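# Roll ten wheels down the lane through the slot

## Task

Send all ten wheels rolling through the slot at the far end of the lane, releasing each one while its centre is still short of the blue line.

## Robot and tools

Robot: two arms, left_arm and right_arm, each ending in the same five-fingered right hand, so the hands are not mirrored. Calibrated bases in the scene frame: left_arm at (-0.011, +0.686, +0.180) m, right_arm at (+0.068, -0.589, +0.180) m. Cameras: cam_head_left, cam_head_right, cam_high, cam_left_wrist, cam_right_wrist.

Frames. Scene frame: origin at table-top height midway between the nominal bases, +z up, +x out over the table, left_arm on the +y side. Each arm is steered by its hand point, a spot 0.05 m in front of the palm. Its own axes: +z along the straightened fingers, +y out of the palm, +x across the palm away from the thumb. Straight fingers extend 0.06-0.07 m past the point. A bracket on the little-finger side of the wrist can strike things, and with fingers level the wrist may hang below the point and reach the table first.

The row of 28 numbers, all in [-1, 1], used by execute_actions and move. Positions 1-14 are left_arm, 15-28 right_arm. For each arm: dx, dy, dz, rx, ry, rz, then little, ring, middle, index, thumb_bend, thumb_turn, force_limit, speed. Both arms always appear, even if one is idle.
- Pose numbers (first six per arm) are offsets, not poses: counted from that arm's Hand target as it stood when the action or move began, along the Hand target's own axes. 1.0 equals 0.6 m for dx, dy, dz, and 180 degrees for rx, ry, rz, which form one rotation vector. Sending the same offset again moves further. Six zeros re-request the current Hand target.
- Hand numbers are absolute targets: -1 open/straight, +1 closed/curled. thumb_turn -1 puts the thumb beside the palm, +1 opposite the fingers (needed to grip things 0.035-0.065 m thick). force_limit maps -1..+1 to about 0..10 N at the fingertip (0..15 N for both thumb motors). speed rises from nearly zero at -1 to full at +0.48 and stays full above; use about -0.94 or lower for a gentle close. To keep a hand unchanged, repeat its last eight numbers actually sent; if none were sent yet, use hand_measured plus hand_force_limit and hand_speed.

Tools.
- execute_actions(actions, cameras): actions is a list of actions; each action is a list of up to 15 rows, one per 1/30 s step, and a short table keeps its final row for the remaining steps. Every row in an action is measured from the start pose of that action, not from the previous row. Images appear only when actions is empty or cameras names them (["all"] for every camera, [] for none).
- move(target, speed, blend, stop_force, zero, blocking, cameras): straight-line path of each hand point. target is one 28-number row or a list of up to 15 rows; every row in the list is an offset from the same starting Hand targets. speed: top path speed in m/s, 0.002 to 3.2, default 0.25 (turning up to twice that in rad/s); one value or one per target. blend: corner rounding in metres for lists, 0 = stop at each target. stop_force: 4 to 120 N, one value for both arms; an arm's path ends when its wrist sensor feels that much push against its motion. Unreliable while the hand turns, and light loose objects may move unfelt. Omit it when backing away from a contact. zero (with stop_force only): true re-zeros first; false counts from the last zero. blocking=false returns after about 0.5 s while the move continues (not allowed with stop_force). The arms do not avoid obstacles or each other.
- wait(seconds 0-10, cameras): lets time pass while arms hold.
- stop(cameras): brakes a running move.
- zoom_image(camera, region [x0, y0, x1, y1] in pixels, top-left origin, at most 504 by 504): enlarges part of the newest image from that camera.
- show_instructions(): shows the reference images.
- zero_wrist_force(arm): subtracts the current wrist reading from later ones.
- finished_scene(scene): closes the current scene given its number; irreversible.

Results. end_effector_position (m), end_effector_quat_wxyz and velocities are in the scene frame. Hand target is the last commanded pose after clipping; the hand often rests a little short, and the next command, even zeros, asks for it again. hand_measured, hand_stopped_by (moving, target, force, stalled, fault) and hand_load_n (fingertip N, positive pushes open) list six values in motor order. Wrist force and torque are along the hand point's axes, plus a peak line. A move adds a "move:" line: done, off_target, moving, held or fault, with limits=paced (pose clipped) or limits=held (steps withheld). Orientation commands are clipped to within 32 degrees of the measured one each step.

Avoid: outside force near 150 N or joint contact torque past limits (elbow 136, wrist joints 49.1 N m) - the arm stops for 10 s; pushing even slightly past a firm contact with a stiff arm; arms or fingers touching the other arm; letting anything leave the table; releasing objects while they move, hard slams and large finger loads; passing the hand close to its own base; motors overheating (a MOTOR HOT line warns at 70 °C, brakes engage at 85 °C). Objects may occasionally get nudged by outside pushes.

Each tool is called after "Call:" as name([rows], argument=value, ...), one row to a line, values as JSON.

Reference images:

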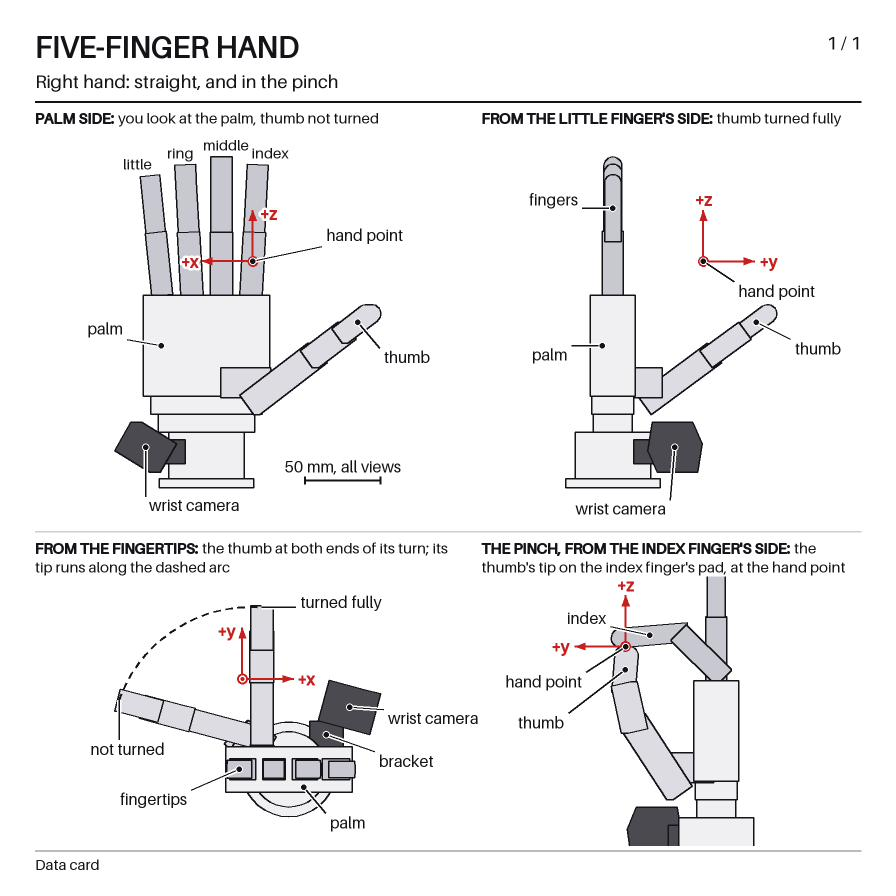

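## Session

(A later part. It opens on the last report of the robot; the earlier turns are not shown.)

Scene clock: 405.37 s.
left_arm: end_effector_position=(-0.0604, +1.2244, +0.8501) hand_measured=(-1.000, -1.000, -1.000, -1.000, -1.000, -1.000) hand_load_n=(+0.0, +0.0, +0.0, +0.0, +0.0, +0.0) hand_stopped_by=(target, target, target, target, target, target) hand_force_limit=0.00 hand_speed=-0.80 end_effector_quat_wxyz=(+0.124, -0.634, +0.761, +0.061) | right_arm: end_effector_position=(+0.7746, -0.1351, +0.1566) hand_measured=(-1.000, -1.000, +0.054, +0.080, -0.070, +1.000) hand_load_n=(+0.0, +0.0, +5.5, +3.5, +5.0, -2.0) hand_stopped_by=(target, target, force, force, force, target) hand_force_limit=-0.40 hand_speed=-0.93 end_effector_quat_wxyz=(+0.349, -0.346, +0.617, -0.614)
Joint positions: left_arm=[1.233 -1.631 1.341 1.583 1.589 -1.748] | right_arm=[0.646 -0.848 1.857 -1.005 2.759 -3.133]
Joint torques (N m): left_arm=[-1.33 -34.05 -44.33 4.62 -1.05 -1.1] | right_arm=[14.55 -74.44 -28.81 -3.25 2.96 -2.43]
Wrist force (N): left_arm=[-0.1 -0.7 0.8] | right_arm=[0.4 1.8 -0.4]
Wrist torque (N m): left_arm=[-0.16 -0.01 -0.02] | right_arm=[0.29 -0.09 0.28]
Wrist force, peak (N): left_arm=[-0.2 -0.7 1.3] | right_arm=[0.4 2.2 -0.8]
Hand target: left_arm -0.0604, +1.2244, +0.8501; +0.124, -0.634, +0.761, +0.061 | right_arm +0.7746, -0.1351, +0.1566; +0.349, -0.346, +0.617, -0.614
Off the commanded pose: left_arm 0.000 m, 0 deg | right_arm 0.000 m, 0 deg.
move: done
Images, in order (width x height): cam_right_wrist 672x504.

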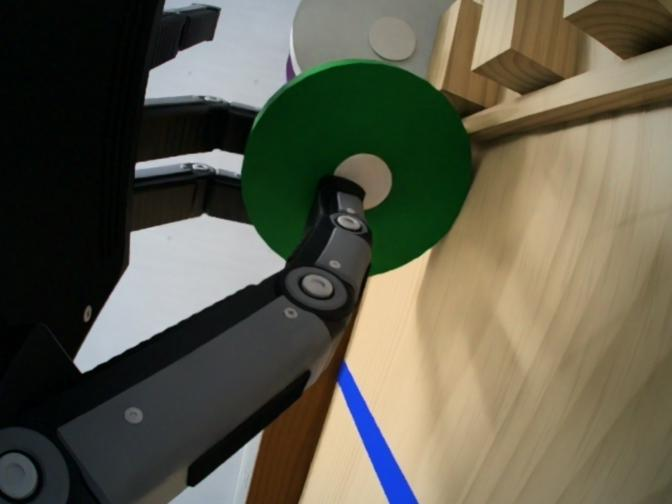

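Call:
move([
  [0,0,0,0,0,0,-1,-1,-1,-1,-1,-1,0,-0.8,0,-0.035,0,0,0,0,-1,-1,0.35,0.35,0.3,1,-0.4,-0.93],
  [0,0,0,0,0,0,-1,-1,-1,-1,-1,-1,0,-0.8,-0.0021,-0.04,-0.1467,0,-0.1544,0,-1,-1,0.35,0.35,0.3,1,-0.4,-0.93],
  [0,0,0,0,0,0,-1,-1,-1,-1,-1,-1,0,-0.8,-0.0021,-0.012,-0.1467,0,-0.1544,0,-1,-1,0.35,0.35,0.3,1,-0.4,-0.93],
], blend=[0.005,0.005,0], speed=[0.1,0.35,0.15])

Call:
move(target=[0,0,0,0,0,0,-1,-1,-1,-1,-1,-1,0,-0.8,0,0.025,0,0,0,0,-1,-1,0.35,0.35,0.3,1,-0.4,-0.93], speed=0.012, stop_force=4)

Call:
move(target=[0,0,0,0,0,0,-1,-1,-1,-1,-1,-1,0,-0.8,0,0,0,0,0,0,-1,-1,-0.08,-0.08,-0.14,1,-0.4,-0.85])

Call:
move(target=[0,0,0,0,0,0,-1,-1,-1,-1,-1,-1,0,-0.8,0,-0.105,0,0,0,0,-1,-1,-0.08,-0.08,-0.14,1,-0.4,-0.85], speed=0.3, cameras=["cam_right_wrist"])

Scene clock: 408.00 s.
left_arm: end_effector_position=(-0.0604, +1.2244, +0.8501) hand_measured=(-1.000, -1.000, -1.000, -1.000, -1.000, -1.000) hand_load_n=(+0.0, +0.0, +0.0, +0.0, +0.0, +0.0) hand_stopped_by=(target, target, target, target, target, target) hand_force_limit=0.00 hand_speed=-0.80 end_effector_quat_wxyz=(+0.124, -0.634, +0.761, +0.061) | right_arm: end_effector_position=(+0.6998, -0.0886, +0.1640) hand_measured=(-1.000, -1.000, +0.054, +0.080, -0.070, +1.000) hand_load_n=(+0.0, +0.0, +5.5, +3.0, +5.0, -2.0) hand_stopped_by=(target, target, force, force, force, target) hand_force_limit=-0.40 hand_speed=-0.93 end_effector_quat_wxyz=(+0.487, -0.484, +0.515, -0.513)
Joint positions: left_arm=[1.233 -1.631 1.341 1.583 1.589 -1.748] | right_arm=[0.637 -0.968 2.118 -1.152 2.265 -3.137]
Joint torques (N m): left_arm=[0.55 -35.66 -44.04 4.37 -1.21 -1.3] | right_arm=[-6.18 -59.68 -14.04 -4.8 -2.43 -2.73]
Wrist force (N): left_arm=[0.3 -0.6 0.5] | right_arm=[0.7 2.0 -0.4]
Wrist torque (N m): left_arm=[-0.11 -0.06 0.02] | right_arm=[0.31 -0.11 0.43]
Wrist force, peak (N): left_arm=[0.4 -0.3 1.5] | right_arm=[0.4 2.9 -0.8]
Hand target: left_arm -0.0604, +1.2244, +0.8501; +0.124, -0.634, +0.761, +0.061 | right_arm +0.6998, -0.0886, +0.1639; +0.487, -0.484, +0.515, -0.513
Off the commanded pose: left_arm 0.000 m, 0 deg | right_arm 0.000 m, 0 deg.
move: done

Scene clock: 409.73 s.
left_arm: end_effector_position=(-0.0604, +1.2244, +0.8501) hand_measured=(-1.000, -1.000, -1.000, -1.000, -1.000, -1.000) hand_load_n=(+0.0, +0.0, +0.0, +0.0, +0.0, +0.0) hand_stopped_by=(target, target, target, target, target, target) hand_force_limit=0.00 hand_speed=-0.80 end_effector_quat_wxyz=(+0.124, -0.634, +0.761, +0.061) | right_arm: end_effector_position=(+0.6999, -0.0886, +0.1562) hand_measured=(-1.000, -1.000, +0.054, +0.080, -0.068, +1.000) hand_load_n=(+0.0, +0.0, +6.5, +3.5, +3.0, -1.5) hand_stopped_by=(target, target, force, force, force, target) hand_force_limit=-0.40 hand_speed=-0.93 end_effector_quat_wxyz=(+0.487, -0.484, +0.515, -0.513)
Joint positions: left_arm=[1.233 -1.631 1.341 1.583 1.589 -1.748] | right_arm=[0.637 -0.954 2.118 -1.165 2.265 -3.137]
Joint torques (N m): left_arm=[-2.46 -35 -43.81 4.48 -1.32 -1.22] | right_arm=[-0.12 -79.26 -11.79 0.29 -1.44 -1.86]
Wrist force (N): left_arm=[0.3 -0.5 0.3] | right_arm=[0.5 2.3 -0.3]
Wrist torque (N m): left_arm=[-0.09 -0.05 0.02] | right_arm=[0.36 -0.08 0.43]
Wrist force, peak (N): left_arm=[-0.1 -0.6 1.2] | right_arm=[-0.3 -5.0 -1.0]
Hand target: left_arm -0.0604, +1.2244, +0.8501; +0.124, -0.634, +0.761, +0.061 | right_arm +0.6999, -0.0886, +0.1562; +0.487, -0.484, +0.515, -0.513 (not the last commanded pose)
Off the commanded pose: left_arm 0.000 m, 0 deg | right_arm 0.007 m, 0 deg.
move: contact (right_arm)

Scene clock: 410.40 s.
left_arm: end_effector_position=(-0.0604, +1.2244, +0.8501) hand_measured=(-1.000, -1.000, -1.000, -1.000, -1.000, -1.000) hand_load_n=(+0.0, +0.0, +0.0, +0.0, +0.0, +0.0) hand_stopped_by=(target, target, target, target, target, target) hand_force_limit=0.00 hand_speed=-0.80 end_effector_quat_wxyz=(+0.124, -0.634, +0.761, +0.061) | right_arm: end_effector_position=(+0.6999, -0.0886, +0.1562) hand_measured=(-1.000, -1.000, -0.080, -0.080, -0.140, +1.000) hand_load_n=(+0.0, +0.0, +0.0, +0.0, +0.0, +0.0) hand_stopped_by=(target, target, target, target, target, target) hand_force_limit=-0.40 hand_speed=-0.85 end_effector_quat_wxyz=(+0.487, -0.484, +0.515, -0.513)
Joint positions: left_arm=[1.233 -1.631 1.341 1.583 1.589 -1.748] | right_arm=[0.637 -0.954 2.118 -1.165 2.265 -3.137]
Joint torques (N m): left_arm=[-1.12 -34.3 -43.8 4.23 -1.26 -1.07] | right_arm=[0.73 -81.14 -12.01 0.1 -1.63 -1.98]
Wrist force (N): left_arm=[-0.5 -0.5 1.1] | right_arm=[0.6 1.9 -0.5]
Wrist torque (N m): left_arm=[-0.14 0.04 -0.03] | right_arm=[0.33 -0.10 0.43]
Wrist force, peak (N): left_arm=[-0.5 -0.5 1.1] | right_arm=[0.9 2.1 -0.5]
Hand target: left_arm -0.0604, +1.2244, +0.8501; +0.124, -0.634, +0.761, +0.061 | right_arm +0.6999, -0.0886, +0.1562; +0.487, -0.484, +0.515, -0.513
Off the commanded pose: left_arm 0.000 m, 0 deg | right_arm 0.000 m, 0 deg.
move: done

Scene clock: 411.33 s.
left_arm: end_effector_position=(-0.0604, +1.2244, +0.8501) hand_measured=(-1.000, -1.000, -1.000, -1.000, -1.000, -1.000) hand_load_n=(+0.0, +0.0, +0.0, +0.0, +0.0, +0.0) hand_stopped_by=(target, target, target, target, target, target) hand_force_limit=0.00 hand_speed=-0.80 end_effector_quat_wxyz=(+0.124, -0.634, +0.761, +0.061) | right_arm: end_effector_position=(+0.6998, -0.0889, +0.2191) hand_measured=(-1.000, -1.000, -0.080, -0.080, -0.140, +1.000) hand_load_n=(+0.0, +0.0, +0.0, +0.0, +0.0, +0.0) hand_stopped_by=(target, target, target, target, target, target) hand_force_limit=-0.40 hand_speed=-0.85 end_effector_quat_wxyz=(+0.487, -0.484, +0.515, -0.513)
Joint positions: left_arm=[1.233 -1.631 1.341 1.583 1.589 -1.748] | right_arm=[0.637 -1.062 2.117 -1.056 2.264 -3.137]
Joint torques (N m): left_arm=[-1.43 -35.1 -43.7 4.4 -1.29 -1.19] | right_arm=[-5.52 -77.38 -29.23 0.48 -2.85 1.62]
Wrist force (N): left_arm=[0.0 -0.3 0.9] | right_arm=[0.3 1.9 -0.6]
Wrist torque (N m): left_arm=[-0.10 -0.03 0.01] | right_arm=[0.35 -0.05 0.08]
Wrist force, peak (N): left_arm=[0.6 -0.4 1.1] | right_arm=[0.6 3.1 -0.5]
Hand target: left_arm -0.0604, +1.2244, +0.8501; +0.124, -0.634, +0.761, +0.061 | right_arm +0.6998, -0.0889, +0.2192; +0.487, -0.484, +0.515, -0.513
Off the commanded pose: left_arm 0.000 m, 0 deg | right_arm 0.000 m, 0 deg.
move: done
Images, in order (width x height): cam_right_wrist 672x504.

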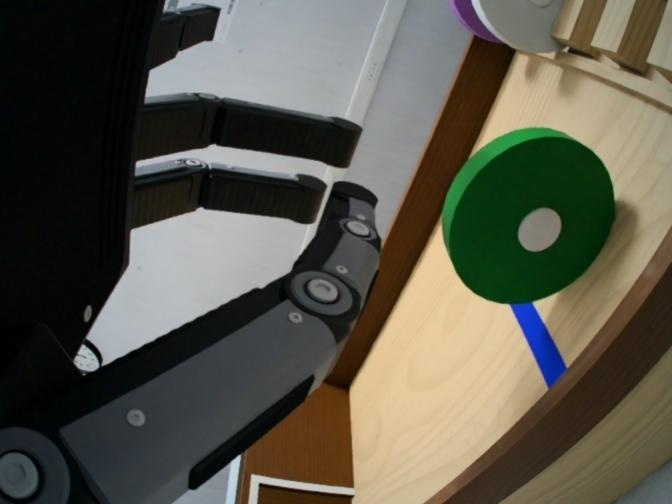

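Call:
move(target=[0,0,0,0,0,0,-1,-1,-1,-1,-1,-1,0,-0.8,0.0272,0.045,-0.0022,0,-0.0167,0,-1,-1,-0.08,-0.08,-0.14,1,-0.4,-0.85], speed=0.2)

Call:
move([
  [0,0,0,0,0,0,-1,-1,-1,-1,-1,-1,0,-0.8,0,0.02,0,0,0,0,-1,-1,-0.08,-0.08,-0.14,1,-0.4,-0.85],
  [0,0,0,0,0,0,-1,-1,-1,-1,-1,-1,0,-0.8,0,0.0595,0,0,0,0,-1,-1,-0.08,-0.08,-0.14,1,-0.4,-0.85],
], speed=[0.1,0.03], stop_force=4, cameras=["cam_right_wrist"])

Scene clock: 414.10 s.
left_arm: end_effector_position=(-0.0604, +1.2244, +0.8501) hand_measured=(-1.000, -1.000, -1.000, -1.000, -1.000, -1.000) hand_load_n=(+0.0, +0.0, +0.0, +0.0, +0.0, +0.0) hand_stopped_by=(target, target, target, target, target, target) hand_force_limit=0.00 hand_speed=-0.80 end_effector_quat_wxyz=(+0.124, -0.634, +0.761, +0.061) | right_arm: end_effector_position=(+0.6976, -0.1049, +0.1922) hand_measured=(-1.000, -1.000, -0.080, -0.080, -0.140, +1.000) hand_load_n=(+0.0, +0.0, +0.0, +0.0, +0.0, +0.0) hand_stopped_by=(target, target, target, target, target, target) hand_force_limit=-0.40 hand_speed=-0.85 end_effector_quat_wxyz=(+0.500, -0.497, +0.502, -0.500)
Joint positions: left_arm=[1.233 -1.631 1.341 1.583 1.589 -1.748] | right_arm=[0.595 -1.039 2.169 -1.131 2.17 -3.137]
Joint torques (N m): left_arm=[-2.33 -35.52 -44.26 4.34 -0.95 -1.16] | right_arm=[-6.35 -53.97 -14.77 -4.25 -3.19 -2.68]
Wrist force (N): left_arm=[0.1 -0.4 0.7] | right_arm=[0.1 2.1 -0.8]
Wrist torque (N m): left_arm=[-0.11 -0.02 0.01] | right_arm=[0.39 -0.03 0.20]
Wrist force, peak (N): left_arm=[0.3 -0.9 1.1] | right_arm=[1.1 2.2 -0.6]
Hand target: left_arm -0.0604, +1.2244, +0.8501; +0.124, -0.634, +0.761, +0.061 | right_arm +0.6976, -0.1049, +0.1921; +0.500, -0.497, +0.502, -0.500
Off the commanded pose: left_arm 0.000 m, 0 deg | right_arm 0.000 m, 0 deg.
move: done

Scene clock: 415.97 s.
left_arm: end_effector_position=(-0.0604, +1.2244, +0.8501) hand_measured=(-1.000, -1.000, -1.000, -1.000, -1.000, -1.000) hand_load_n=(+0.0, +0.0, +0.0, +0.0, -0.5, +0.0) hand_stopped_by=(target, target, target, target, target, target) hand_force_limit=0.00 hand_speed=-0.80 end_effector_quat_wxyz=(+0.124, -0.634, +0.761, +0.061) | right_arm: end_effector_position=(+0.6976, -0.1048, +0.1564) hand_measured=(-1.000, -1.000, -0.080, -0.080, -0.140, +1.000) hand_load_n=(+0.0, +0.0, +0.0, +0.0, +0.0, +0.0) hand_stopped_by=(target, target, target, target, target, target) hand_force_limit=-0.40 hand_speed=-0.85 end_effector_quat_wxyz=(+0.500, -0.497, +0.502, -0.500)
Joint positions: left_arm=[1.233 -1.631 1.341 1.583 1.589 -1.748] | right_arm=[0.595 -0.974 2.168 -1.195 2.17 -3.138]
Joint torques (N m): left_arm=[-0.62 -33.7 -44.04 4.38 -1.38 -1.15] | right_arm=[12.96 -53.8 -24.71 -4.63 3.27 -2.45]
Wrist force (N): left_arm=[0.0 -0.7 0.4] | right_arm=[0.6 1.9 -0.4]
Wrist torque (N m): left_arm=[-0.13 -0.02 -0.01] | right_arm=[0.32 -0.12 0.22]
Wrist force, peak (N): left_arm=[0.3 -0.7 1.0] | right_arm=[0.6 2.2 -0.7]
Hand target: left_arm -0.0604, +1.2244, +0.8501; +0.124, -0.634, +0.761, +0.061 | right_arm +0.6976, -0.1048, +0.1564; +0.500, -0.497, +0.502, -0.500
Off the commanded pose: left_arm 0.000 m, 0 deg | right_arm 0.000 m, 0 deg.
move: done
Images, in order (width x height): cam_right_wrist 672x504.

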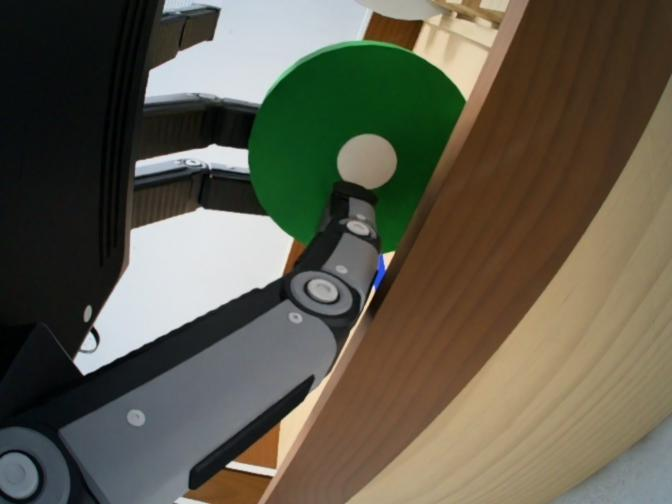

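Call:
move([
  [0,0,0,0,0,0,-1,-1,-1,-1,-1,-1,0,-0.8,0,0,0,0,0,0,-1,-1,-0.01,-0.01,-0.11,1,-0.4,-0.8],
  [0,0,0,0,0,0,-1,-1,-1,-1,-1,-1,0,-0.8,0,0,0,0,0,0,-1,-1,0.35,0.35,0.3,1,-0.4,-0.93],
], cameras=["cam_right_wrist"])

Scene clock: 417.90 s.
left_arm: end_effector_position=(-0.0604, +1.2244, +0.8501) hand_measured=(-1.000, -1.000, -1.000, -1.000, -1.000, -1.000) hand_load_n=(+0.0, +0.0, +0.0, +0.0, +0.0, +0.0) hand_stopped_by=(target, target, target, target, target, target) hand_force_limit=0.00 hand_speed=-0.80 end_effector_quat_wxyz=(+0.124, -0.634, +0.761, +0.061) | right_arm: end_effector_position=(+0.6976, -0.1048, +0.1564) hand_measured=(-1.000, -1.000, +0.060, +0.080, -0.062, +1.000) hand_load_n=(+0.0, +0.0, +4.5, +3.5, +4.0, -1.5) hand_stopped_by=(target, target, force, force, force, target) hand_force_limit=-0.40 hand_speed=-0.93 end_effector_quat_wxyz=(+0.500, -0.497, +0.502, -0.500)
Joint positions: left_arm=[1.233 -1.631 1.341 1.583 1.589 -1.748] | right_arm=[0.595 -0.974 2.168 -1.195 2.17 -3.138]
Joint torques (N m): left_arm=[-0.33 -35.19 -44.65 4.39 -1.56 -1.07] | right_arm=[11.41 -55.79 -23.89 -4.3 2.93 -2.5]
Wrist force (N): left_arm=[0.6 -0.2 0.7] | right_arm=[0.8 2.3 -0.3]
Wrist torque (N m): left_arm=[-0.08 -0.12 0.04] | right_arm=[0.35 -0.15 0.24]
Wrist force, peak (N): left_arm=[-0.2 -0.8 1.2] | right_arm=[0.6 2.3 -0.5]
Hand target: left_arm -0.0604, +1.2244, +0.8501; +0.124, -0.634, +0.761, +0.061 | right_arm +0.6976, -0.1048, +0.1564; +0.500, -0.497, +0.502, -0.500
Off the commanded pose: left_arm 0.000 m, 0 deg | right_arm 0.000 m, 0 deg.
move: done
Images, in order (width x height): cam_right_wrist 672x504.

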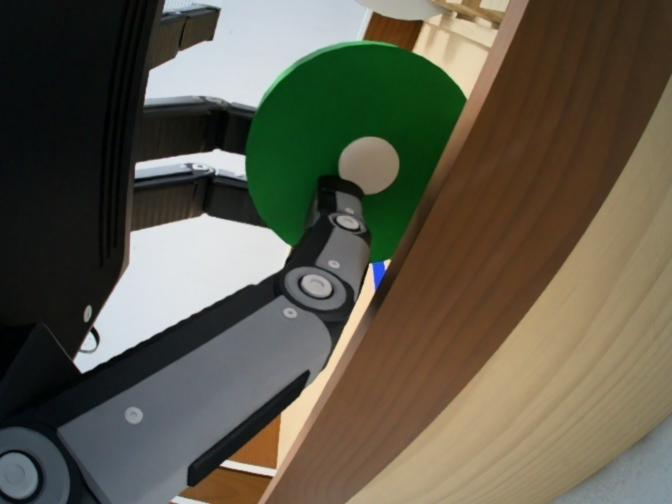

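Call:
move([
  [0,0,0,0,0,0,-1,-1,-1,-1,-1,-1,0,-0.8,0,-0.015,0,0,0,0,-1,-1,0.35,0.35,0.3,1,-0.4,-0.93],
  [0,0,0,0,0,0,-1,-1,-1,-1,-1,-1,0,-0.8,-0.0319,-0.013,0.0065,0,0.0289,0,-1,-1,0.35,0.35,0.3,1,-0.4,-0.93],
], blend=[0.003,0], speed=[0.08,0.15])

Call:
move(target=[0,0,0,0,0,0,-1,-1,-1,-1,-1,-1,0,-0.8,0,0.025,0,0,0,0,-1,-1,0.35,0.35,0.3,1,-0.4,-0.93], speed=0.012, stop_force=4)

Call:
move(target=[0,0,0,0,0,0,-1,-1,-1,-1,-1,-1,0,-0.8,0,0,0,0,0,0,-1,-1,-0.08,-0.08,-0.14,1,-0.4,-0.88])

Call:
move(target=[0,0,0,0,0,0,-1,-1,-1,-1,-1,-1,0,-0.8,0,-0.105,0,0,0,0,-1,-1,-0.08,-0.08,-0.14,1,-0.4,-0.85], speed=0.3, cameras=["cam_right_wrist"])

Scene clock: 419.77 s.
left_arm: end_effector_position=(-0.0604, +1.2244, +0.8501) hand_measured=(-1.000, -1.000, -1.000, -1.000, -1.000, -1.000) hand_load_n=(+0.0, +0.0, +0.0, +0.0, -0.5, -0.5) hand_stopped_by=(target, target, target, target, target, target) hand_force_limit=0.00 hand_speed=-0.80 end_effector_quat_wxyz=(+0.124, -0.634, +0.761, +0.061) | right_arm: end_effector_position=(+0.7016, -0.0857, +0.1643) hand_measured=(-1.000, -1.000, +0.060, +0.080, -0.062, +1.000) hand_load_n=(+0.0, +0.0, +4.5, +3.5, +4.0, -1.5) hand_stopped_by=(target, target, force, force, force, target) hand_force_limit=-0.40 hand_speed=-0.93 end_effector_quat_wxyz=(+0.477, -0.474, +0.524, -0.522)
Joint positions: left_arm=[1.233 -1.631 1.341 1.583 1.589 -1.748] | right_arm=[0.654 -0.959 2.095 -1.137 2.32 -3.137]
Joint torques (N m): left_arm=[0.23 -35.01 -44.29 4.33 -1.43 -1.12] | right_arm=[13.64 -59.88 -24.34 0.54 3.57 1.62]
Wrist force (N): left_arm=[0.0 -0.7 0.9] | right_arm=[0.9 2.1 -0.6]
Wrist torque (N m): left_arm=[-0.15 -0.03 -0.01] | right_arm=[0.33 -0.14 0.24]
Wrist force, peak (N): left_arm=[0.0 -0.2 1.5] | right_arm=[0.7 2.7 -0.3]
Hand target: left_arm -0.0604, +1.2244, +0.8501; +0.124, -0.634, +0.761, +0.061 | right_arm +0.7016, -0.0857, +0.1643; +0.477, -0.474, +0.524, -0.522
Off the commanded pose: left_arm 0.000 m, 0 deg | right_arm 0.000 m, 0 deg.
move: done

Scene clock: 421.53 s.
left_arm: end_effector_position=(-0.0604, +1.2244, +0.8501) hand_measured=(-1.000, -1.000, -1.000, -1.000, -1.000, -1.000) hand_load_n=(+0.0, +0.0, +0.0, +0.0, +0.0, -0.5) hand_stopped_by=(target, target, target, target, target, target) hand_force_limit=0.00 hand_speed=-0.80 end_effector_quat_wxyz=(+0.124, -0.634, +0.761, +0.061) | right_arm: end_effector_position=(+0.7016, -0.0856, +0.1562) hand_measured=(-1.000, -1.000, +0.060, +0.080, -0.062, +1.000) hand_load_n=(+0.0, +0.0, +5.0, +3.5, +3.0, -0.5) hand_stopped_by=(target, target, force, force, force, target) hand_force_limit=-0.40 hand_speed=-0.93 end_effector_quat_wxyz=(+0.477, -0.474, +0.524, -0.522)
Joint positions: left_arm=[1.233 -1.631 1.341 1.583 1.589 -1.748] | right_arm=[0.654 -0.945 2.095 -1.15 2.32 -3.137]
Joint torques (N m): left_arm=[-0.86 -33.5 -43.96 4.05 -1.03 -1.04] | right_arm=[6.94 -80.24 -13.32 0.79 3.08 0.06]
Wrist force (N): left_arm=[0.0 -0.2 0.6] | right_arm=[0.4 2.2 -0.8]
Wrist torque (N m): left_arm=[-0.05 -0.01 0.01] | right_arm=[0.37 -0.07 0.19]
Wrist force, peak (N): left_arm=[0.4 -1.0 0.9] | right_arm=[-1.3 -3.8 -0.2]
Hand target: left_arm -0.0604, +1.2244, +0.8501; +0.124, -0.634, +0.761, +0.061 | right_arm +0.7016, -0.0856, +0.1562; +0.477, -0.474, +0.524, -0.522 (not the last commanded pose)
Off the commanded pose: left_arm 0.000 m, 0 deg | right_arm 0.007 m, 0 deg.
move: contact (right_arm)

Scene clock: 422.30 s.
left_arm: end_effector_position=(-0.0604, +1.2244, +0.8501) hand_measured=(-1.000, -1.000, -1.000, -1.000, -1.000, -1.000) hand_load_n=(+0.0, +0.0, +0.0, +0.0, +0.0, +0.0) hand_stopped_by=(target, target, target, target, target, target) hand_force_limit=0.00 hand_speed=-0.80 end_effector_quat_wxyz=(+0.124, -0.634, +0.761, +0.061) | right_arm: end_effector_position=(+0.7016, -0.0856, +0.1562) hand_measured=(-1.000, -1.000, -0.080, -0.080, -0.140, +1.000) hand_load_n=(+0.0, +0.0, +0.0, +0.0, +0.0, +0.0) hand_stopped_by=(target, target, target, target, target, target) hand_force_limit=-0.40 hand_speed=-0.88 end_effector_quat_wxyz=(+0.477, -0.474, +0.524, -0.522)
Joint positions: left_arm=[1.233 -1.631 1.341 1.583 1.589 -1.748] | right_arm=[0.654 -0.945 2.095 -1.15 2.32 -3.137]
Joint torques (N m): left_arm=[-1.55 -35.14 -43.64 4.43 -1.31 -1.29] | right_arm=[7.59 -79 -13.54 -0.02 2.84 -0.81]
Wrist force (N): left_arm=[0.2 -0.6 0.7] | right_arm=[0.6 1.9 -0.3]
Wrist torque (N m): left_arm=[-0.13 -0.05 0.01] | right_arm=[0.32 -0.11 0.20]
Wrist force, peak (N): left_arm=[0.3 -0.9 1.1] | right_arm=[0.5 2.3 -0.6]
Hand target: left_arm -0.0604, +1.2244, +0.8501; +0.124, -0.634, +0.761, +0.061 | right_arm +0.7016, -0.0856, +0.1562; +0.477, -0.474, +0.524, -0.522
Off the commanded pose: left_arm 0.000 m, 0 deg | right_arm 0.000 m, 0 deg.
move: done

Scene clock: 423.23 s.
left_arm: end_effector_position=(-0.0604, +1.2244, +0.8501) hand_measured=(-1.000, -1.000, -1.000, -1.000, -1.000, -1.000) hand_load_n=(+0.0, +0.0, +0.0, +0.0, +0.0, +0.0) hand_stopped_by=(target, target, target, target, target, target) hand_force_limit=0.00 hand_speed=-0.80 end_effector_quat_wxyz=(+0.124, -0.634, +0.761, +0.061) | right_arm: end_effector_position=(+0.7015, -0.0860, +0.2191) hand_measured=(-1.000, -1.000, -0.080, -0.080, -0.140, +1.000) hand_load_n=(+0.0, +0.0, +0.0, +0.0, +0.0, +0.0) hand_stopped_by=(target, target, target, target, target, target) hand_force_limit=-0.40 hand_speed=-0.85 end_effector_quat_wxyz=(+0.477, -0.474, +0.524, -0.522)
Joint positions: left_arm=[1.233 -1.631 1.341 1.583 1.589 -1.748] | right_arm=[0.654 -1.051 2.094 -1.044 2.319 -3.137]
Joint torques (N m): left_arm=[-1.02 -35.38 -44.32 4.42 -1.19 -1.42] | right_arm=[-7.41 -77.55 -28.73 1.26 -2.93 1.15]
Wrist force (N): left_arm=[0.2 -0.1 0.9] | right_arm=[0.7 1.9 -0.6]
Wrist torque (N m): left_arm=[-0.07 -0.06 0.03] | right_arm=[0.35 -0.11 0.09]
Wrist force, peak (N): left_arm=[-0.1 -0.2 1.1] | right_arm=[0.4 3.1 -0.2]
Hand target: left_arm -0.0604, +1.2244, +0.8501; +0.124, -0.634, +0.761, +0.061 | right_arm +0.7015, -0.0860, +0.2192; +0.477, -0.474, +0.524, -0.522
Off the commanded pose: left_arm 0.000 m, 0 deg | right_arm 0.000 m, 0 deg.
move: done
Images, in order (width x height): cam_right_wrist 672x504.

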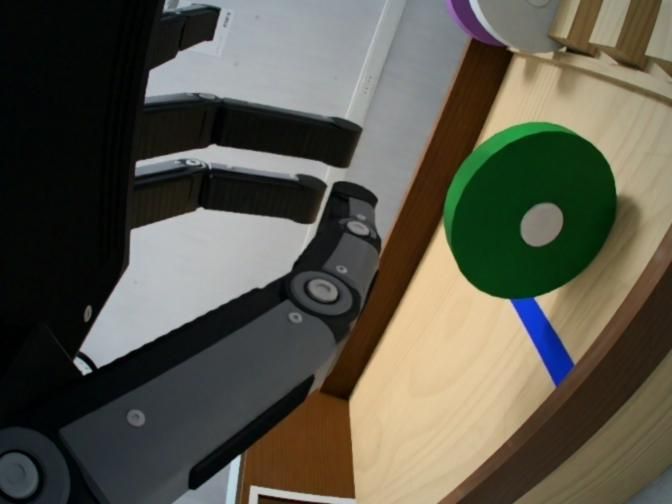

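Call:
move([
  [0,0,0,0,0,0,-1,-1,-1,-1,-1,-1,0,-0.8,0.1327,0,-0.0193,0,-0.0122,0,-1,-1,-1,0,0.5,1,-0.4,0.48],
  [0,0,0,0,0,0,-1,-1,-1,-1,-1,-1,0,-0.8,0.1327,0.112,-0.0193,0,-0.0122,0,-1,-1,-1,0,0.5,1,-0.4,0.48],
], blend=[0.004,0], speed=[0.4,0.2], cameras=["cam_right_wrist"])

Scene clock: 425.40 s.
left_arm: end_effector_position=(-0.0604, +1.2244, +0.8501) hand_measured=(-1.000, -1.000, -1.000, -1.000, -1.000, -1.000) hand_load_n=(+0.0, +0.0, +0.0, +0.0, +0.0, +0.0) hand_stopped_by=(target, target, target, target, target, target) hand_force_limit=0.00 hand_speed=-0.80 end_effector_quat_wxyz=(+0.124, -0.634, +0.761, +0.061) | right_arm: end_effector_position=(+0.6824, -0.1638, +0.1516) hand_measured=(-1.000, -1.000, -1.000, +0.000, +0.500, +1.000) hand_load_n=(+0.0, +0.0, -0.5, +0.0, +0.0, +0.0) hand_stopped_by=(target, target, target, target, target, target) hand_force_limit=-0.40 hand_speed=0.48 end_effector_quat_wxyz=(+0.487, -0.484, +0.515, -0.513)
Joint positions: left_arm=[1.233 -1.631 1.341 1.583 1.589 -1.748] | right_arm=[0.54 -0.997 2.257 -1.261 2.167 -3.137]
Joint torques (N m): left_arm=[-1.54 -33.67 -44.2 4.25 -1.27 -1.16] | right_arm=[-6.38 -52.32 -20.22 -4.89 -3.18 -2.54]
Wrist force (N): left_arm=[0.5 -0.9 0.6] | right_arm=[0.4 2.3 -0.1]
Wrist torque (N m): left_arm=[-0.17 -0.10 0.01] | right_arm=[0.36 -0.09 0.43]
Wrist force, peak (N): left_arm=[0.7 -0.5 1.1] | right_arm=[0.4 3.4 -0.8]
Hand target: left_arm -0.0604, +1.2244, +0.8501; +0.124, -0.634, +0.761, +0.061 | right_arm +0.6825, -0.1638, +0.1516; +0.487, -0.484, +0.515, -0.513
Off the commanded pose: left_arm 0.000 m, 0 deg | right_arm 0.000 m, 0 deg.
move: done
Images, in order (width x height): cam_right_wrist 672x504.

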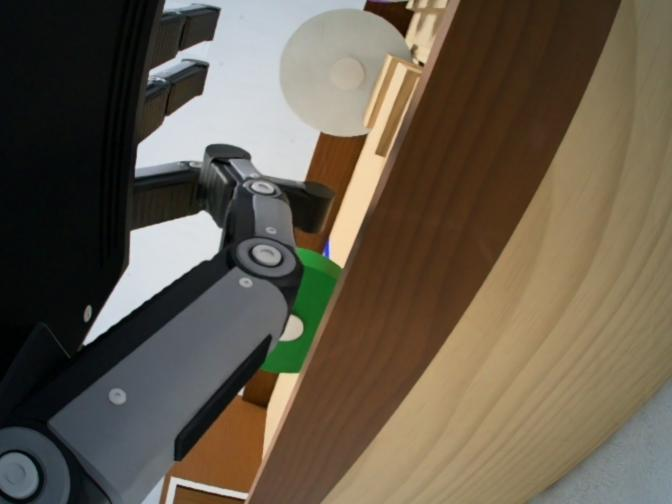

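Call:
execute_actions([
  [[0,0,0,0,0,0,-1,-1,-1,-1,-1,-1,0,-0.8,-0.0002,0,0,0,0,0,-1,-1,-1,0,0.5,1,-0.4,0.48],[0,0,0,0,0,0,-1,-1,-1,-1,-1,-1,0,-0.8,-0.0006,0,0,0,0,0,-1,-1,-1,0,0.5,1,-0.4,0.48],[0,0,0,0,0,0,-1,-1,-1,-1,-1,-1,0,-0.8,-0.0014,0,0,0,0,0,-1,-1,-1,0,0.5,1,-0.4,0.48],[0,0,0,0,0,0,-1,-1,-1,-1,-1,-1,0,-0.8,-0.0025,0,0,0,0,0,-1,-1,-1,0,0.5,1,-0.4,0.48],[0,0,0,0,0,0,-1,-1,-1,-1,-1,-1,0,-0.8,-0.0038,0,0,0,0,0,-1,-1,-1,0,0.5,1,-0.4,0.48],[0,0,0,0,0,0,-1,-1,-1,-1,-1,-1,0,-0.8,-0.0053,0,0,0,0,0,-1,-1,-1,0,0.5,1,-0.4,0.48],[0,0,0,0,0,0,-1,-1,-1,-1,-1,-1,0,-0.8,-0.0068,0,0,0,0,0,-1,-1,-1,0,0.5,1,-0.4,0.48],[0,0,0,0,0,0,-1,-1,-1,-1,-1,-1,0,-0.8,-0.0083,0,0,0,0,0,-1,-1,-1,0,0.5,1,-0.4,0.48],[0,0,0,0,0,0,-1,-1,-1,-1,-1,-1,0,-0.8,-0.0098,0,0,0,0,0,-1,-1,-1,0,0.5,1,-0.4,0.48],[0,0,0,0,0,0,-1,-1,-1,-1,-1,-1,0,-0.8,-0.0112,0,0,0,0,0,-1,-1,-1,0,0.5,1,-0.4,0.48],[0,0,0,0,0,0,-1,-1,-1,-1,-1,-1,0,-0.8,-0.0124,0,0,0,0,0,-1,-1,-1,0,0.5,1,-0.4,0.48],[0,0,0,0,0,0,-1,-1,-1,-1,-1,-1,0,-0.8,-0.0133,0,0,0,0,0,-1,-1,-1,0,0.5,1,-0.4,0.48],[0,0,0,0,0,0,-1,-1,-1,-1,-1,-1,0,-0.8,-0.0139,0,0,0,0,0,-1,-1,-1,0,0.5,1,-0.4,0.48],[0,0,0,0,0,0,-1,-1,-1,-1,-1,-1,0,-0.8,-0.0142,0,0,0,0,0,-1,-1,-1,0,0.5,1,-0.4,0.48],[0,0,0,0,0,0,-1,-1,-1,-1,-1,-1,0,-0.8,-0.0143,0,0,0,0,0,-1,-1,-1,0,0.5,1,-0.4,0.48]],
  [[0,0,0,0,0,0,-1,-1,-1,-1,-1,-1,0,-0.8,-0.00044,0,0,0,0,0,-1,-1,-1,0,0.5,1,-0.4,0.48],[0,0,0,0,0,0,-1,-1,-1,-1,-1,-1,0,-0.8,-0.00176,0,0,0,0,0,-1,-1,-1,0,0.5,1,-0.4,0.48],[0,0,0,0,0,0,-1,-1,-1,-1,-1,-1,0,-0.8,-0.004,0,0,0,0,0,-1,-1,-1,0,0.5,1,-0.4,0.48],[0,0,0,0,0,0,-1,-1,-1,-1,-1,-1,0,-0.8,-0.00712,0,0,0,0,0,-1,-1,-1,0,0.5,1,-0.4,0.48],[0,0,0,0,0,0,-1,-1,-1,-1,-1,-1,0,-0.8,-0.01184,0,0,0,0,0,-1,-1,-1,0,0.5,1,-0.4,0.48],[0,0,0,0,0,0,-1,-1,-1,-1,-1,-1,0,-0.8,-0.0198,0,0,0,0,0,-1,-1,-1,0,0.5,1,-0.4,0.48],[0,0,0,0,0,0,-1,-1,-1,-1,-1,-1,0,-0.8,-0.03096,0,0,0,0,0,-1,-1,-1,0,0.5,1,-0.4,0.48],[0,0,0,0,0,0,-1,-1,-1,-1,-1,-1,0,-0.8,-0.04536,0,0,0,0,0,-1,-1,-1,0,0.5,1,-0.4,0.48],[0,0,0,0,0,0,-1,-1,-1,-1,-1,-1,0,-0.8,-0.05976,0,0,0,0,0,-1,-1,-1,0,0.5,1,-0.4,0.48],[0,0,0,0,0,0,-1,-1,-1,-1,-1,-1,0,-0.8,-0.07092,0,0,0,0,0,-1,-1,-1,0,0.5,1,-0.4,0.48],[0,0,0,0,0,0,-1,-1,-1,-1,-1,-1,0,-0.8,-0.0788,0,0,0,0,0,-1,-1,-1,0,0.5,1,-0.4,0.48],[0,0,0,0,0,0,-1,-1,-1,-1,-1,-1,0,-0.8,-0.08344,0,0,0,0,0,-1,-1,-1,0,0.5,1,-0.4,0.48],[0,0,0,0,0,0,-1,-1,-1,-1,-1,-1,0,-0.8,-0.0848,0,0,0,0,0,-1,-1,-1,0,0.5,1,-0.4,0.48],[0,0,0,0,0,0,-1,-1,-1,-1,-1,-1,0,-0.8,-0.0848,0,0,0,0,0,-1,-1,-1,0,0.5,1,-0.4,0.48],[0,0,0,0,0,0,-1,-1,-1,-1,-1,-1,0,-0.8,-0.0848,0,0,0,0,0,-1,-1,-1,0,0.5,1,-0.4,0.48]],
])

Call:
wait(seconds=0.4, cameras=["cam_head_left", "cam_high", "cam_right_wrist"])

Scene clock: 428.27 s.
left_arm: end_effector_position=(-0.0604, +1.2244, +0.8501) hand_measured=(-1.000, -1.000, -1.000, -1.000, -1.000, -1.000) hand_load_n=(+0.0, +0.0, +0.0, +0.0, +0.0, +0.0) hand_stopped_by=(target, target, target, target, target, target) hand_force_limit=0.00 hand_speed=-0.80 end_effector_quat_wxyz=(+0.124, -0.634, +0.761, +0.061) | right_arm: end_effector_position=(+0.6857, -0.1046, +0.1519) hand_measured=(-1.000, -1.000, -1.000, +0.000, +0.500, +1.000) hand_load_n=(+0.0, +0.0, +0.0, +0.0, +0.0, +0.0) hand_stopped_by=(target, target, target, target, target, target) hand_force_limit=-0.40 hand_speed=0.48 end_effector_quat_wxyz=(+0.487, -0.484, +0.515, -0.513)
Joint positions: left_arm=[1.233 -1.631 1.341 1.583 1.589 -1.748] | right_arm=[0.629 -0.963 2.161 -1.199 2.256 -3.138]
Joint torques (N m): left_arm=[-0.54 -34.29 -43.8 4.57 -1.17 -1.21] | right_arm=[13.5 -56.75 -23.07 0.76 3.74 1.83]
Wrist force (N): left_arm=[0.1 -0.4 0.9] | right_arm=[0.9 1.9 -0.3]
Wrist torque (N m): left_arm=[-0.13 -0.05 0.01] | right_arm=[0.31 -0.15 0.45]
Wrist force, peak (N): left_arm=[0.2 -0.9 1.2] | right_arm=[1.8 2.1 -0.3]
Hand target: left_arm -0.0604, +1.2244, +0.8501; +0.124, -0.634, +0.761, +0.061 | right_arm +0.6859, -0.1044, +0.1519; +0.487, -0.484, +0.515, -0.513
Off the commanded pose: left_arm 0.000 m, 0 deg | right_arm 0.000 m, 0 deg.
Step readings (end_effector_position of left_arm | right_arm):
0: (-0.0604, +1.2244, +0.8501) | (+0.6825, -0.1638, +0.1516)
1: (-0.0604, +1.2244, +0.8501) | (+0.6825, -0.1638, +0.1516)
2: (-0.0604, +1.2244, +0.8501) | (+0.6825, -0.1638, +0.1516)
4: (-0.0604, +1.2244, +0.8501) | (+0.6825, -0.1635, +0.1516)
8: (-0.0604, +1.2244, +0.8501) | (+0.6826, -0.1619, +0.1516)
15: (-0.0604, +1.2244, +0.8501) | (+0.6829, -0.1566, +0.1516)
16: (-0.0604, +1.2244, +0.8501) | (+0.6829, -0.1562, +0.1516)
17: (-0.0604, +1.2244, +0.8501) | (+0.6829, -0.1559, +0.1516)
19: (-0.0604, +1.2244, +0.8501) | (+0.6830, -0.1550, +0.1516)
23: (-0.0604, +1.2244, +0.8501) | (+0.6833, -0.1482, +0.1516)
30: (-0.0604, +1.2244, +0.8501) | (+0.6847, -0.1125, +0.1521)

Scene clock: 428.67 s.
left_arm: end_effector_position=(-0.0604, +1.2244, +0.8501) hand_measured=(-1.000, -1.000, -1.000, -1.000, -1.000, -1.000) hand_load_n=(+0.0, +0.0, +0.0, +0.0, +0.0, +0.0) hand_stopped_by=(target, target, target, target, target, target) hand_force_limit=0.00 hand_speed=-0.80 end_effector_quat_wxyz=(+0.124, -0.634, +0.761, +0.061) | right_arm: end_effector_position=(+0.6857, -0.1045, +0.1519) hand_measured=(-1.000, -1.000, -1.000, +0.000, +0.500, +1.000) hand_load_n=(+0.0, +0.0, +0.0, +0.0, +0.5, +0.0) hand_stopped_by=(target, target, target, target, target, target) hand_force_limit=-0.40 hand_speed=0.48 end_effector_quat_wxyz=(+0.487, -0.484, +0.515, -0.513)
Joint positions: left_arm=[1.233 -1.631 1.341 1.583 1.589 -1.748] | right_arm=[0.629 -0.963 2.161 -1.199 2.256 -3.138]
Joint torques (N m): left_arm=[-2.22 -34.98 -43.96 4.11 -1.32 -1.21] | right_arm=[13.86 -55.25 -23.73 0.78 3.8 1.45]
Wrist force (N): left_arm=[0.5 -0.6 0.7] | right_arm=[0.6 1.7 -0.4]
Wrist torque (N m): left_arm=[-0.13 -0.09 0.03] | right_arm=[0.29 -0.10 0.40]
Wrist force, peak (N): left_arm=[0.4 -0.9 0.8] | right_arm=[0.6 2.0 -0.1]
Hand target: left_arm -0.0604, +1.2244, +0.8501; +0.124, -0.634, +0.761, +0.061 | right_arm +0.6859, -0.1044, +0.1519; +0.487, -0.484, +0.515, -0.513
Off the commanded pose: left_arm 0.000 m, 0 deg | right_arm 0.000 m, 0 deg.
wait: 0.40 s; at rest by 0.17 s
Images, in order (width x height): cam_head_left 896x504, cam_high 896x504, cam_right_wrist 672x504.

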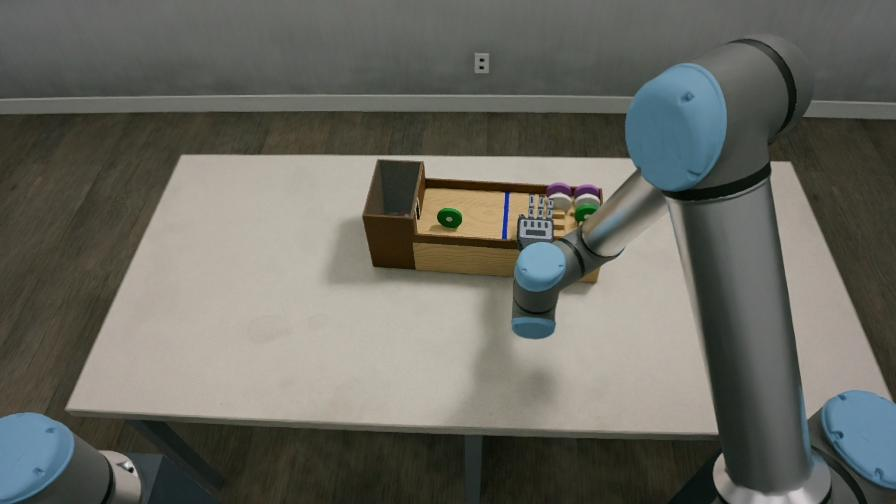

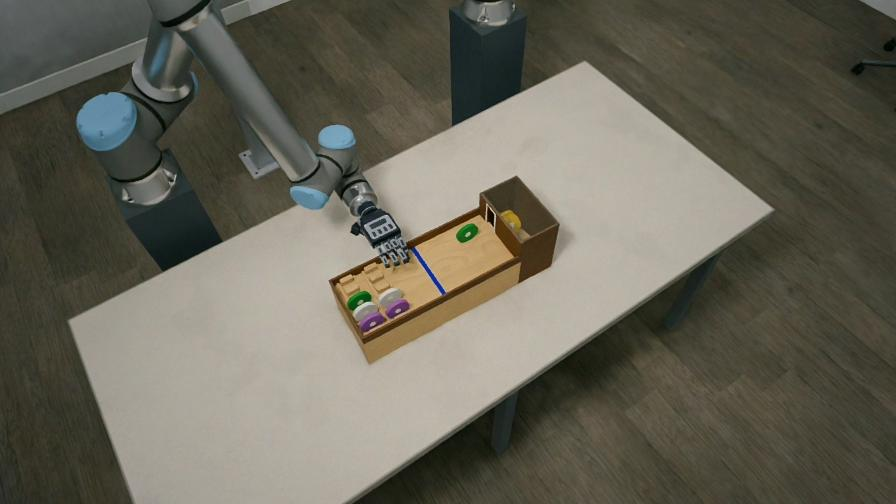

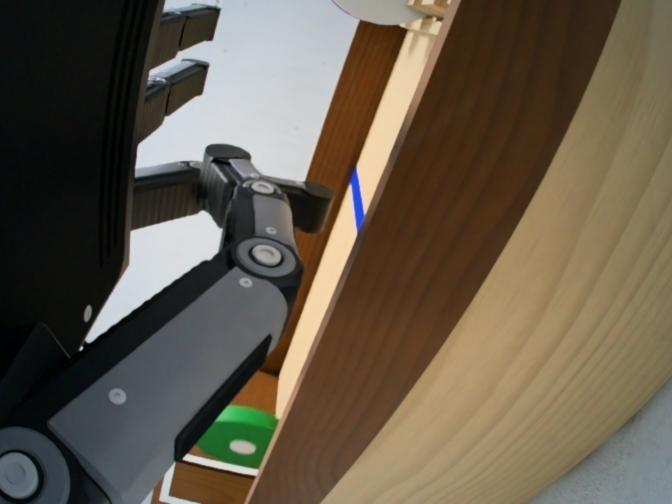

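Call:
move([
  [0,0,0,0,0,0,-1,-1,-1,-1,-1,-1,0,-0.8,0,-0.113,0,0,0,0,-1,-1,-0.08,-0.08,-0.17,1,-0.4,0.3],
  [0,0,0,0,0,0,-1,-1,-1,-1,-1,-1,0,-0.8,0.2676,-0.113,0.096,0,0.0025,0,-1,-1,-0.08,-0.08,-0.17,1,-0.4,0.3],
], blend=[0.02,0], speed=0.4, cameras=["cam_right_wrist", "cam_head_left", "cam_high"])

Scene clock: 430.60 s.
left_arm: end_effector_position=(-0.0604, +1.2244, +0.8501) hand_measured=(-1.000, -1.000, -1.000, -1.000, -1.000, -1.000) hand_load_n=(+0.0, +0.0, +0.0, +0.0, +0.0, +0.0) hand_stopped_by=(target, target, target, target, target, target) hand_force_limit=0.00 hand_speed=-0.80 end_effector_quat_wxyz=(+0.124, -0.634, +0.761, +0.061) | right_arm: end_effector_position=(+0.7340, -0.2683, +0.2189) hand_measured=(-1.000, -1.000, -0.080, -0.080, -0.170, +1.000) hand_load_n=(+0.0, +0.0, +0.0, +0.0, +0.0, +0.0) hand_stopped_by=(target, target, target, target, target, target) hand_force_limit=-0.40 hand_speed=0.30 end_effector_quat_wxyz=(+0.485, -0.482, +0.517, -0.515)
Joint positions: left_arm=[1.233 -1.631 1.341 1.583 1.589 -1.748] | right_arm=[0.305 -1.162 2.323 -1.162 1.941 -3.137]
Joint torques (N m): left_arm=[-1.14 -34.73 -44.4 4.35 -1.42 -0.84] | right_arm=[-3.54 -63.96 -11.87 -4.6 -3.06 1.46]
Wrist force (N): left_arm=[-0.1 -0.3 0.6] | right_arm=[0.4 2.0 -0.5]
Wrist torque (N m): left_arm=[-0.09 -0.02 0.00] | right_arm=[0.35 -0.10 0.07]
Wrist force, peak (N): left_arm=[0.1 -0.9 1.2] | right_arm=[0.4 3.7 -0.6]
Hand target: left_arm -0.0604, +1.2244, +0.8501; +0.124, -0.634, +0.761, +0.061 | right_arm +0.7341, -0.2683, +0.2189; +0.485, -0.482, +0.517, -0.515
Off the commanded pose: left_arm 0.000 m, 0 deg | right_arm 0.000 m, 0 deg.
move: done
Images, in order (width x height): cam_head_left 896x504, cam_high 896x504, cam_right_wrist 672x504.

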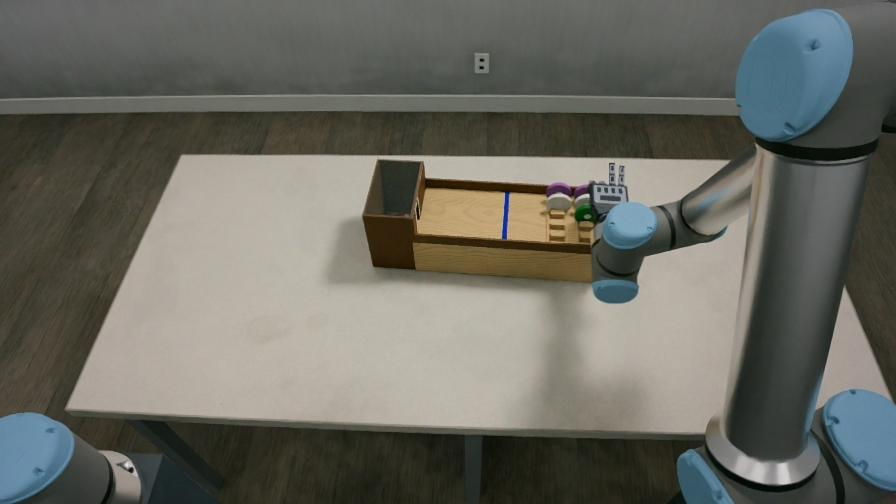

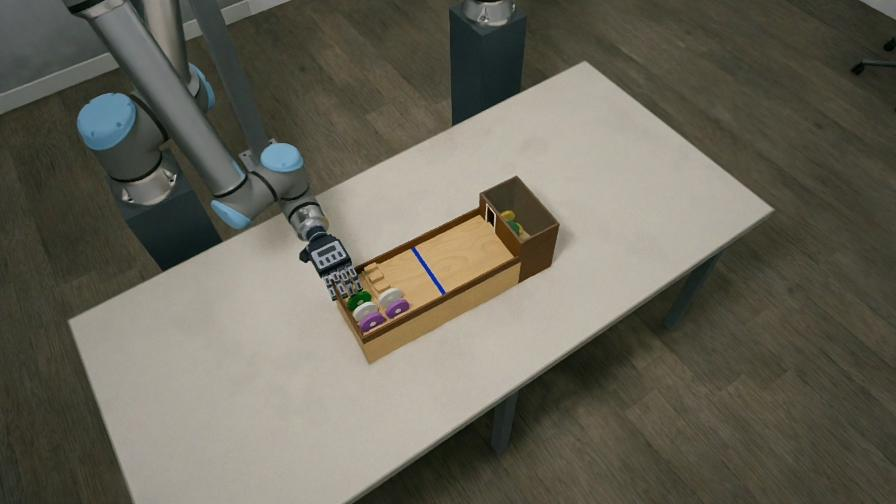

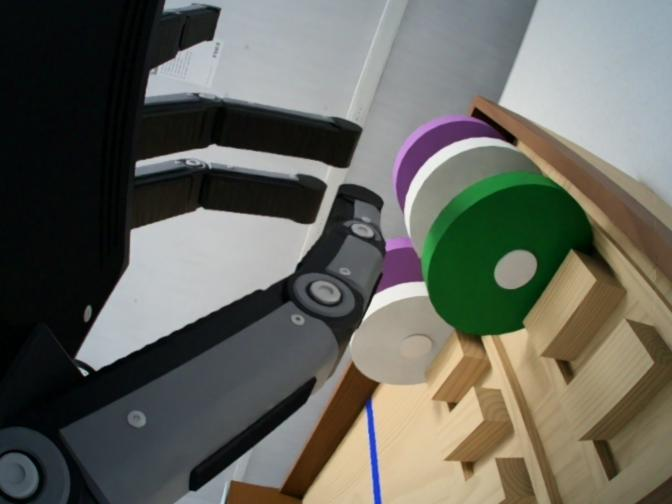

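Call:
move([
  [0,0,0,0,0,0,-1,-1,-1,-1,-1,-1,0,-0.8,0,0.05,-0.0023,0,0,0,-1,-1,-0.08,-0.08,-0.17,1,-0.4,0.3],
  [0,0,0,0,0,0,-1,-1,-1,-1,-1,-1,0,-0.8,0,0.104,-0.0023,0,0,0,-1,-1,-0.08,-0.08,-0.17,1,-0.4,0.3],
], speed=[0.15,0.03], stop_force=5, cameras=["cam_right_wrist"])

Call:
move(target=[0,0,0,0,0,0,-1,-1,-1,-1,-1,-1,0,-0.8,0,0,0,0,0,0,-1,-1,0.35,0.35,0.3,1,-0.4,-0.93], cameras=["cam_right_wrist"])

Scene clock: 433.53 s.
left_arm: end_effector_position=(-0.0604, +1.2244, +0.8501) hand_measured=(-1.000, -1.000, -1.000, -1.000, -1.000, -1.000) hand_load_n=(+0.0, +0.0, +0.0, +0.0, +0.0, +0.0) hand_stopped_by=(target, target, target, target, target, target) hand_force_limit=0.00 hand_speed=-0.80 end_effector_quat_wxyz=(+0.124, -0.634, +0.761, +0.061) | right_arm: end_effector_position=(+0.7328, -0.2680, +0.1565) hand_measured=(-1.000, -1.000, -0.080, -0.080, -0.170, +1.000) hand_load_n=(+0.0, +0.0, +0.0, +0.0, +0.0, +0.0) hand_stopped_by=(target, target, target, target, target, target) hand_force_limit=-0.40 hand_speed=0.30 end_effector_quat_wxyz=(+0.485, -0.482, +0.517, -0.515)
Joint positions: left_arm=[1.233 -1.631 1.341 1.583 1.589 -1.748] | right_arm=[0.307 -1.031 2.326 -1.296 1.942 -3.137]
Joint torques (N m): left_arm=[-0.61 -35.39 -43.66 4.34 -1.41 -1.46] | right_arm=[12.44 -46.34 -19.01 -4.58 3.59 -2.37]
Wrist force (N): left_arm=[-0.1 -0.2 0.5] | right_arm=[0.7 1.7 -0.2]
Wrist torque (N m): left_arm=[-0.06 0.00 0.00] | right_arm=[0.29 -0.14 0.13]
Wrist force, peak (N): left_arm=[0.4 -0.7 1.1] | right_arm=[0.4 2.6 -0.6]
Hand target: left_arm -0.0604, +1.2244, +0.8501; +0.124, -0.634, +0.761, +0.061 | right_arm +0.7328, -0.2680, +0.1565; +0.485, -0.482, +0.517, -0.515
Off the commanded pose: left_arm 0.000 m, 0 deg | right_arm 0.000 m, 0 deg.
move: done
Images, in order (width x height): cam_right_wrist 672x504.

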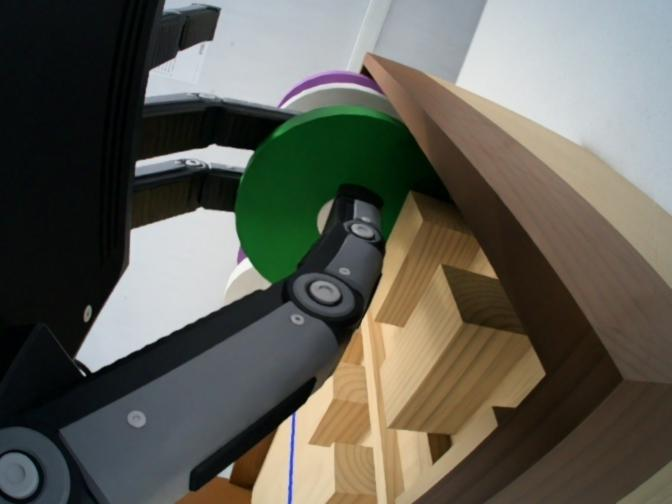

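Scene clock: 434.60 s.
left_arm: end_effector_position=(-0.0604, +1.2244, +0.8501) hand_measured=(-1.000, -1.000, -1.000, -1.000, -1.000, -1.000) hand_load_n=(+0.0, +0.0, +0.0, +0.0, +0.0, +0.0) hand_stopped_by=(target, target, target, target, target, target) hand_force_limit=0.00 hand_speed=-0.80 end_effector_quat_wxyz=(+0.124, -0.634, +0.761, +0.061) | right_arm: end_effector_position=(+0.7328, -0.2679, +0.1565) hand_measured=(-1.000, -1.000, +0.070, +0.062, -0.088, +1.000) hand_load_n=(+0.0, +0.0, +4.5, +4.5, +4.5, +1.0) hand_stopped_by=(target, target, force, force, force, target) hand_force_limit=-0.40 hand_speed=-0.93 end_effector_quat_wxyz=(+0.485, -0.482, +0.517, -0.515)
Joint positions: left_arm=[1.233 -1.631 1.341 1.583 1.589 -1.748] | right_arm=[0.307 -1.031 2.326 -1.296 1.942 -3.137]
Joint torques (N m): left_arm=[-2.09 -35.04 -44.39 4.3 -1.46 -1.21] | right_arm=[13.63 -49.92 -19.87 -4.39 3.5 -2.48]
Wrist force (N): left_arm=[-0.2 0.0 0.8] | right_arm=[0.6 1.9 0.9]
Wrist torque (N m): left_arm=[-0.06 0.01 0.00] | right_arm=[0.35 -0.11 0.11]
Wrist force, peak (N): left_arm=[-0.4 -0.5 1.2] | right_arm=[0.6 2.1 0.9]
Hand target: left_arm -0.0604, +1.2244, +0.8501; +0.124, -0.634, +0.761, +0.061 | right_arm +0.7328, -0.2680, +0.1565; +0.485, -0.482, +0.517, -0.515
Off the commanded pose: left_arm 0.000 m, 0 deg | right_arm 0.000 m, 0 deg.
move: done
Images, in order (width x height): cam_right_wrist 672x504.

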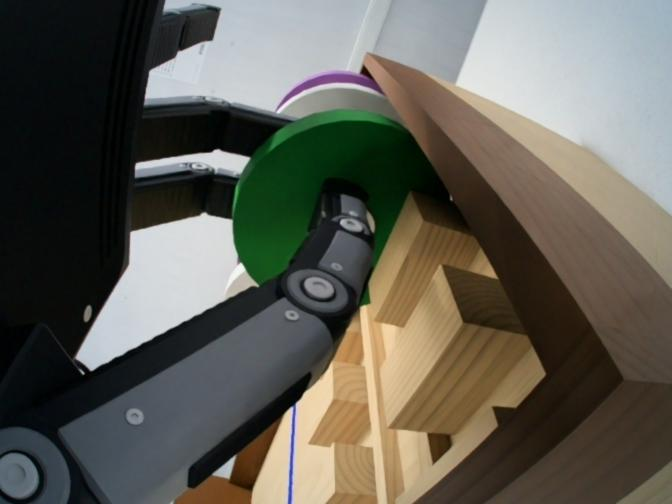

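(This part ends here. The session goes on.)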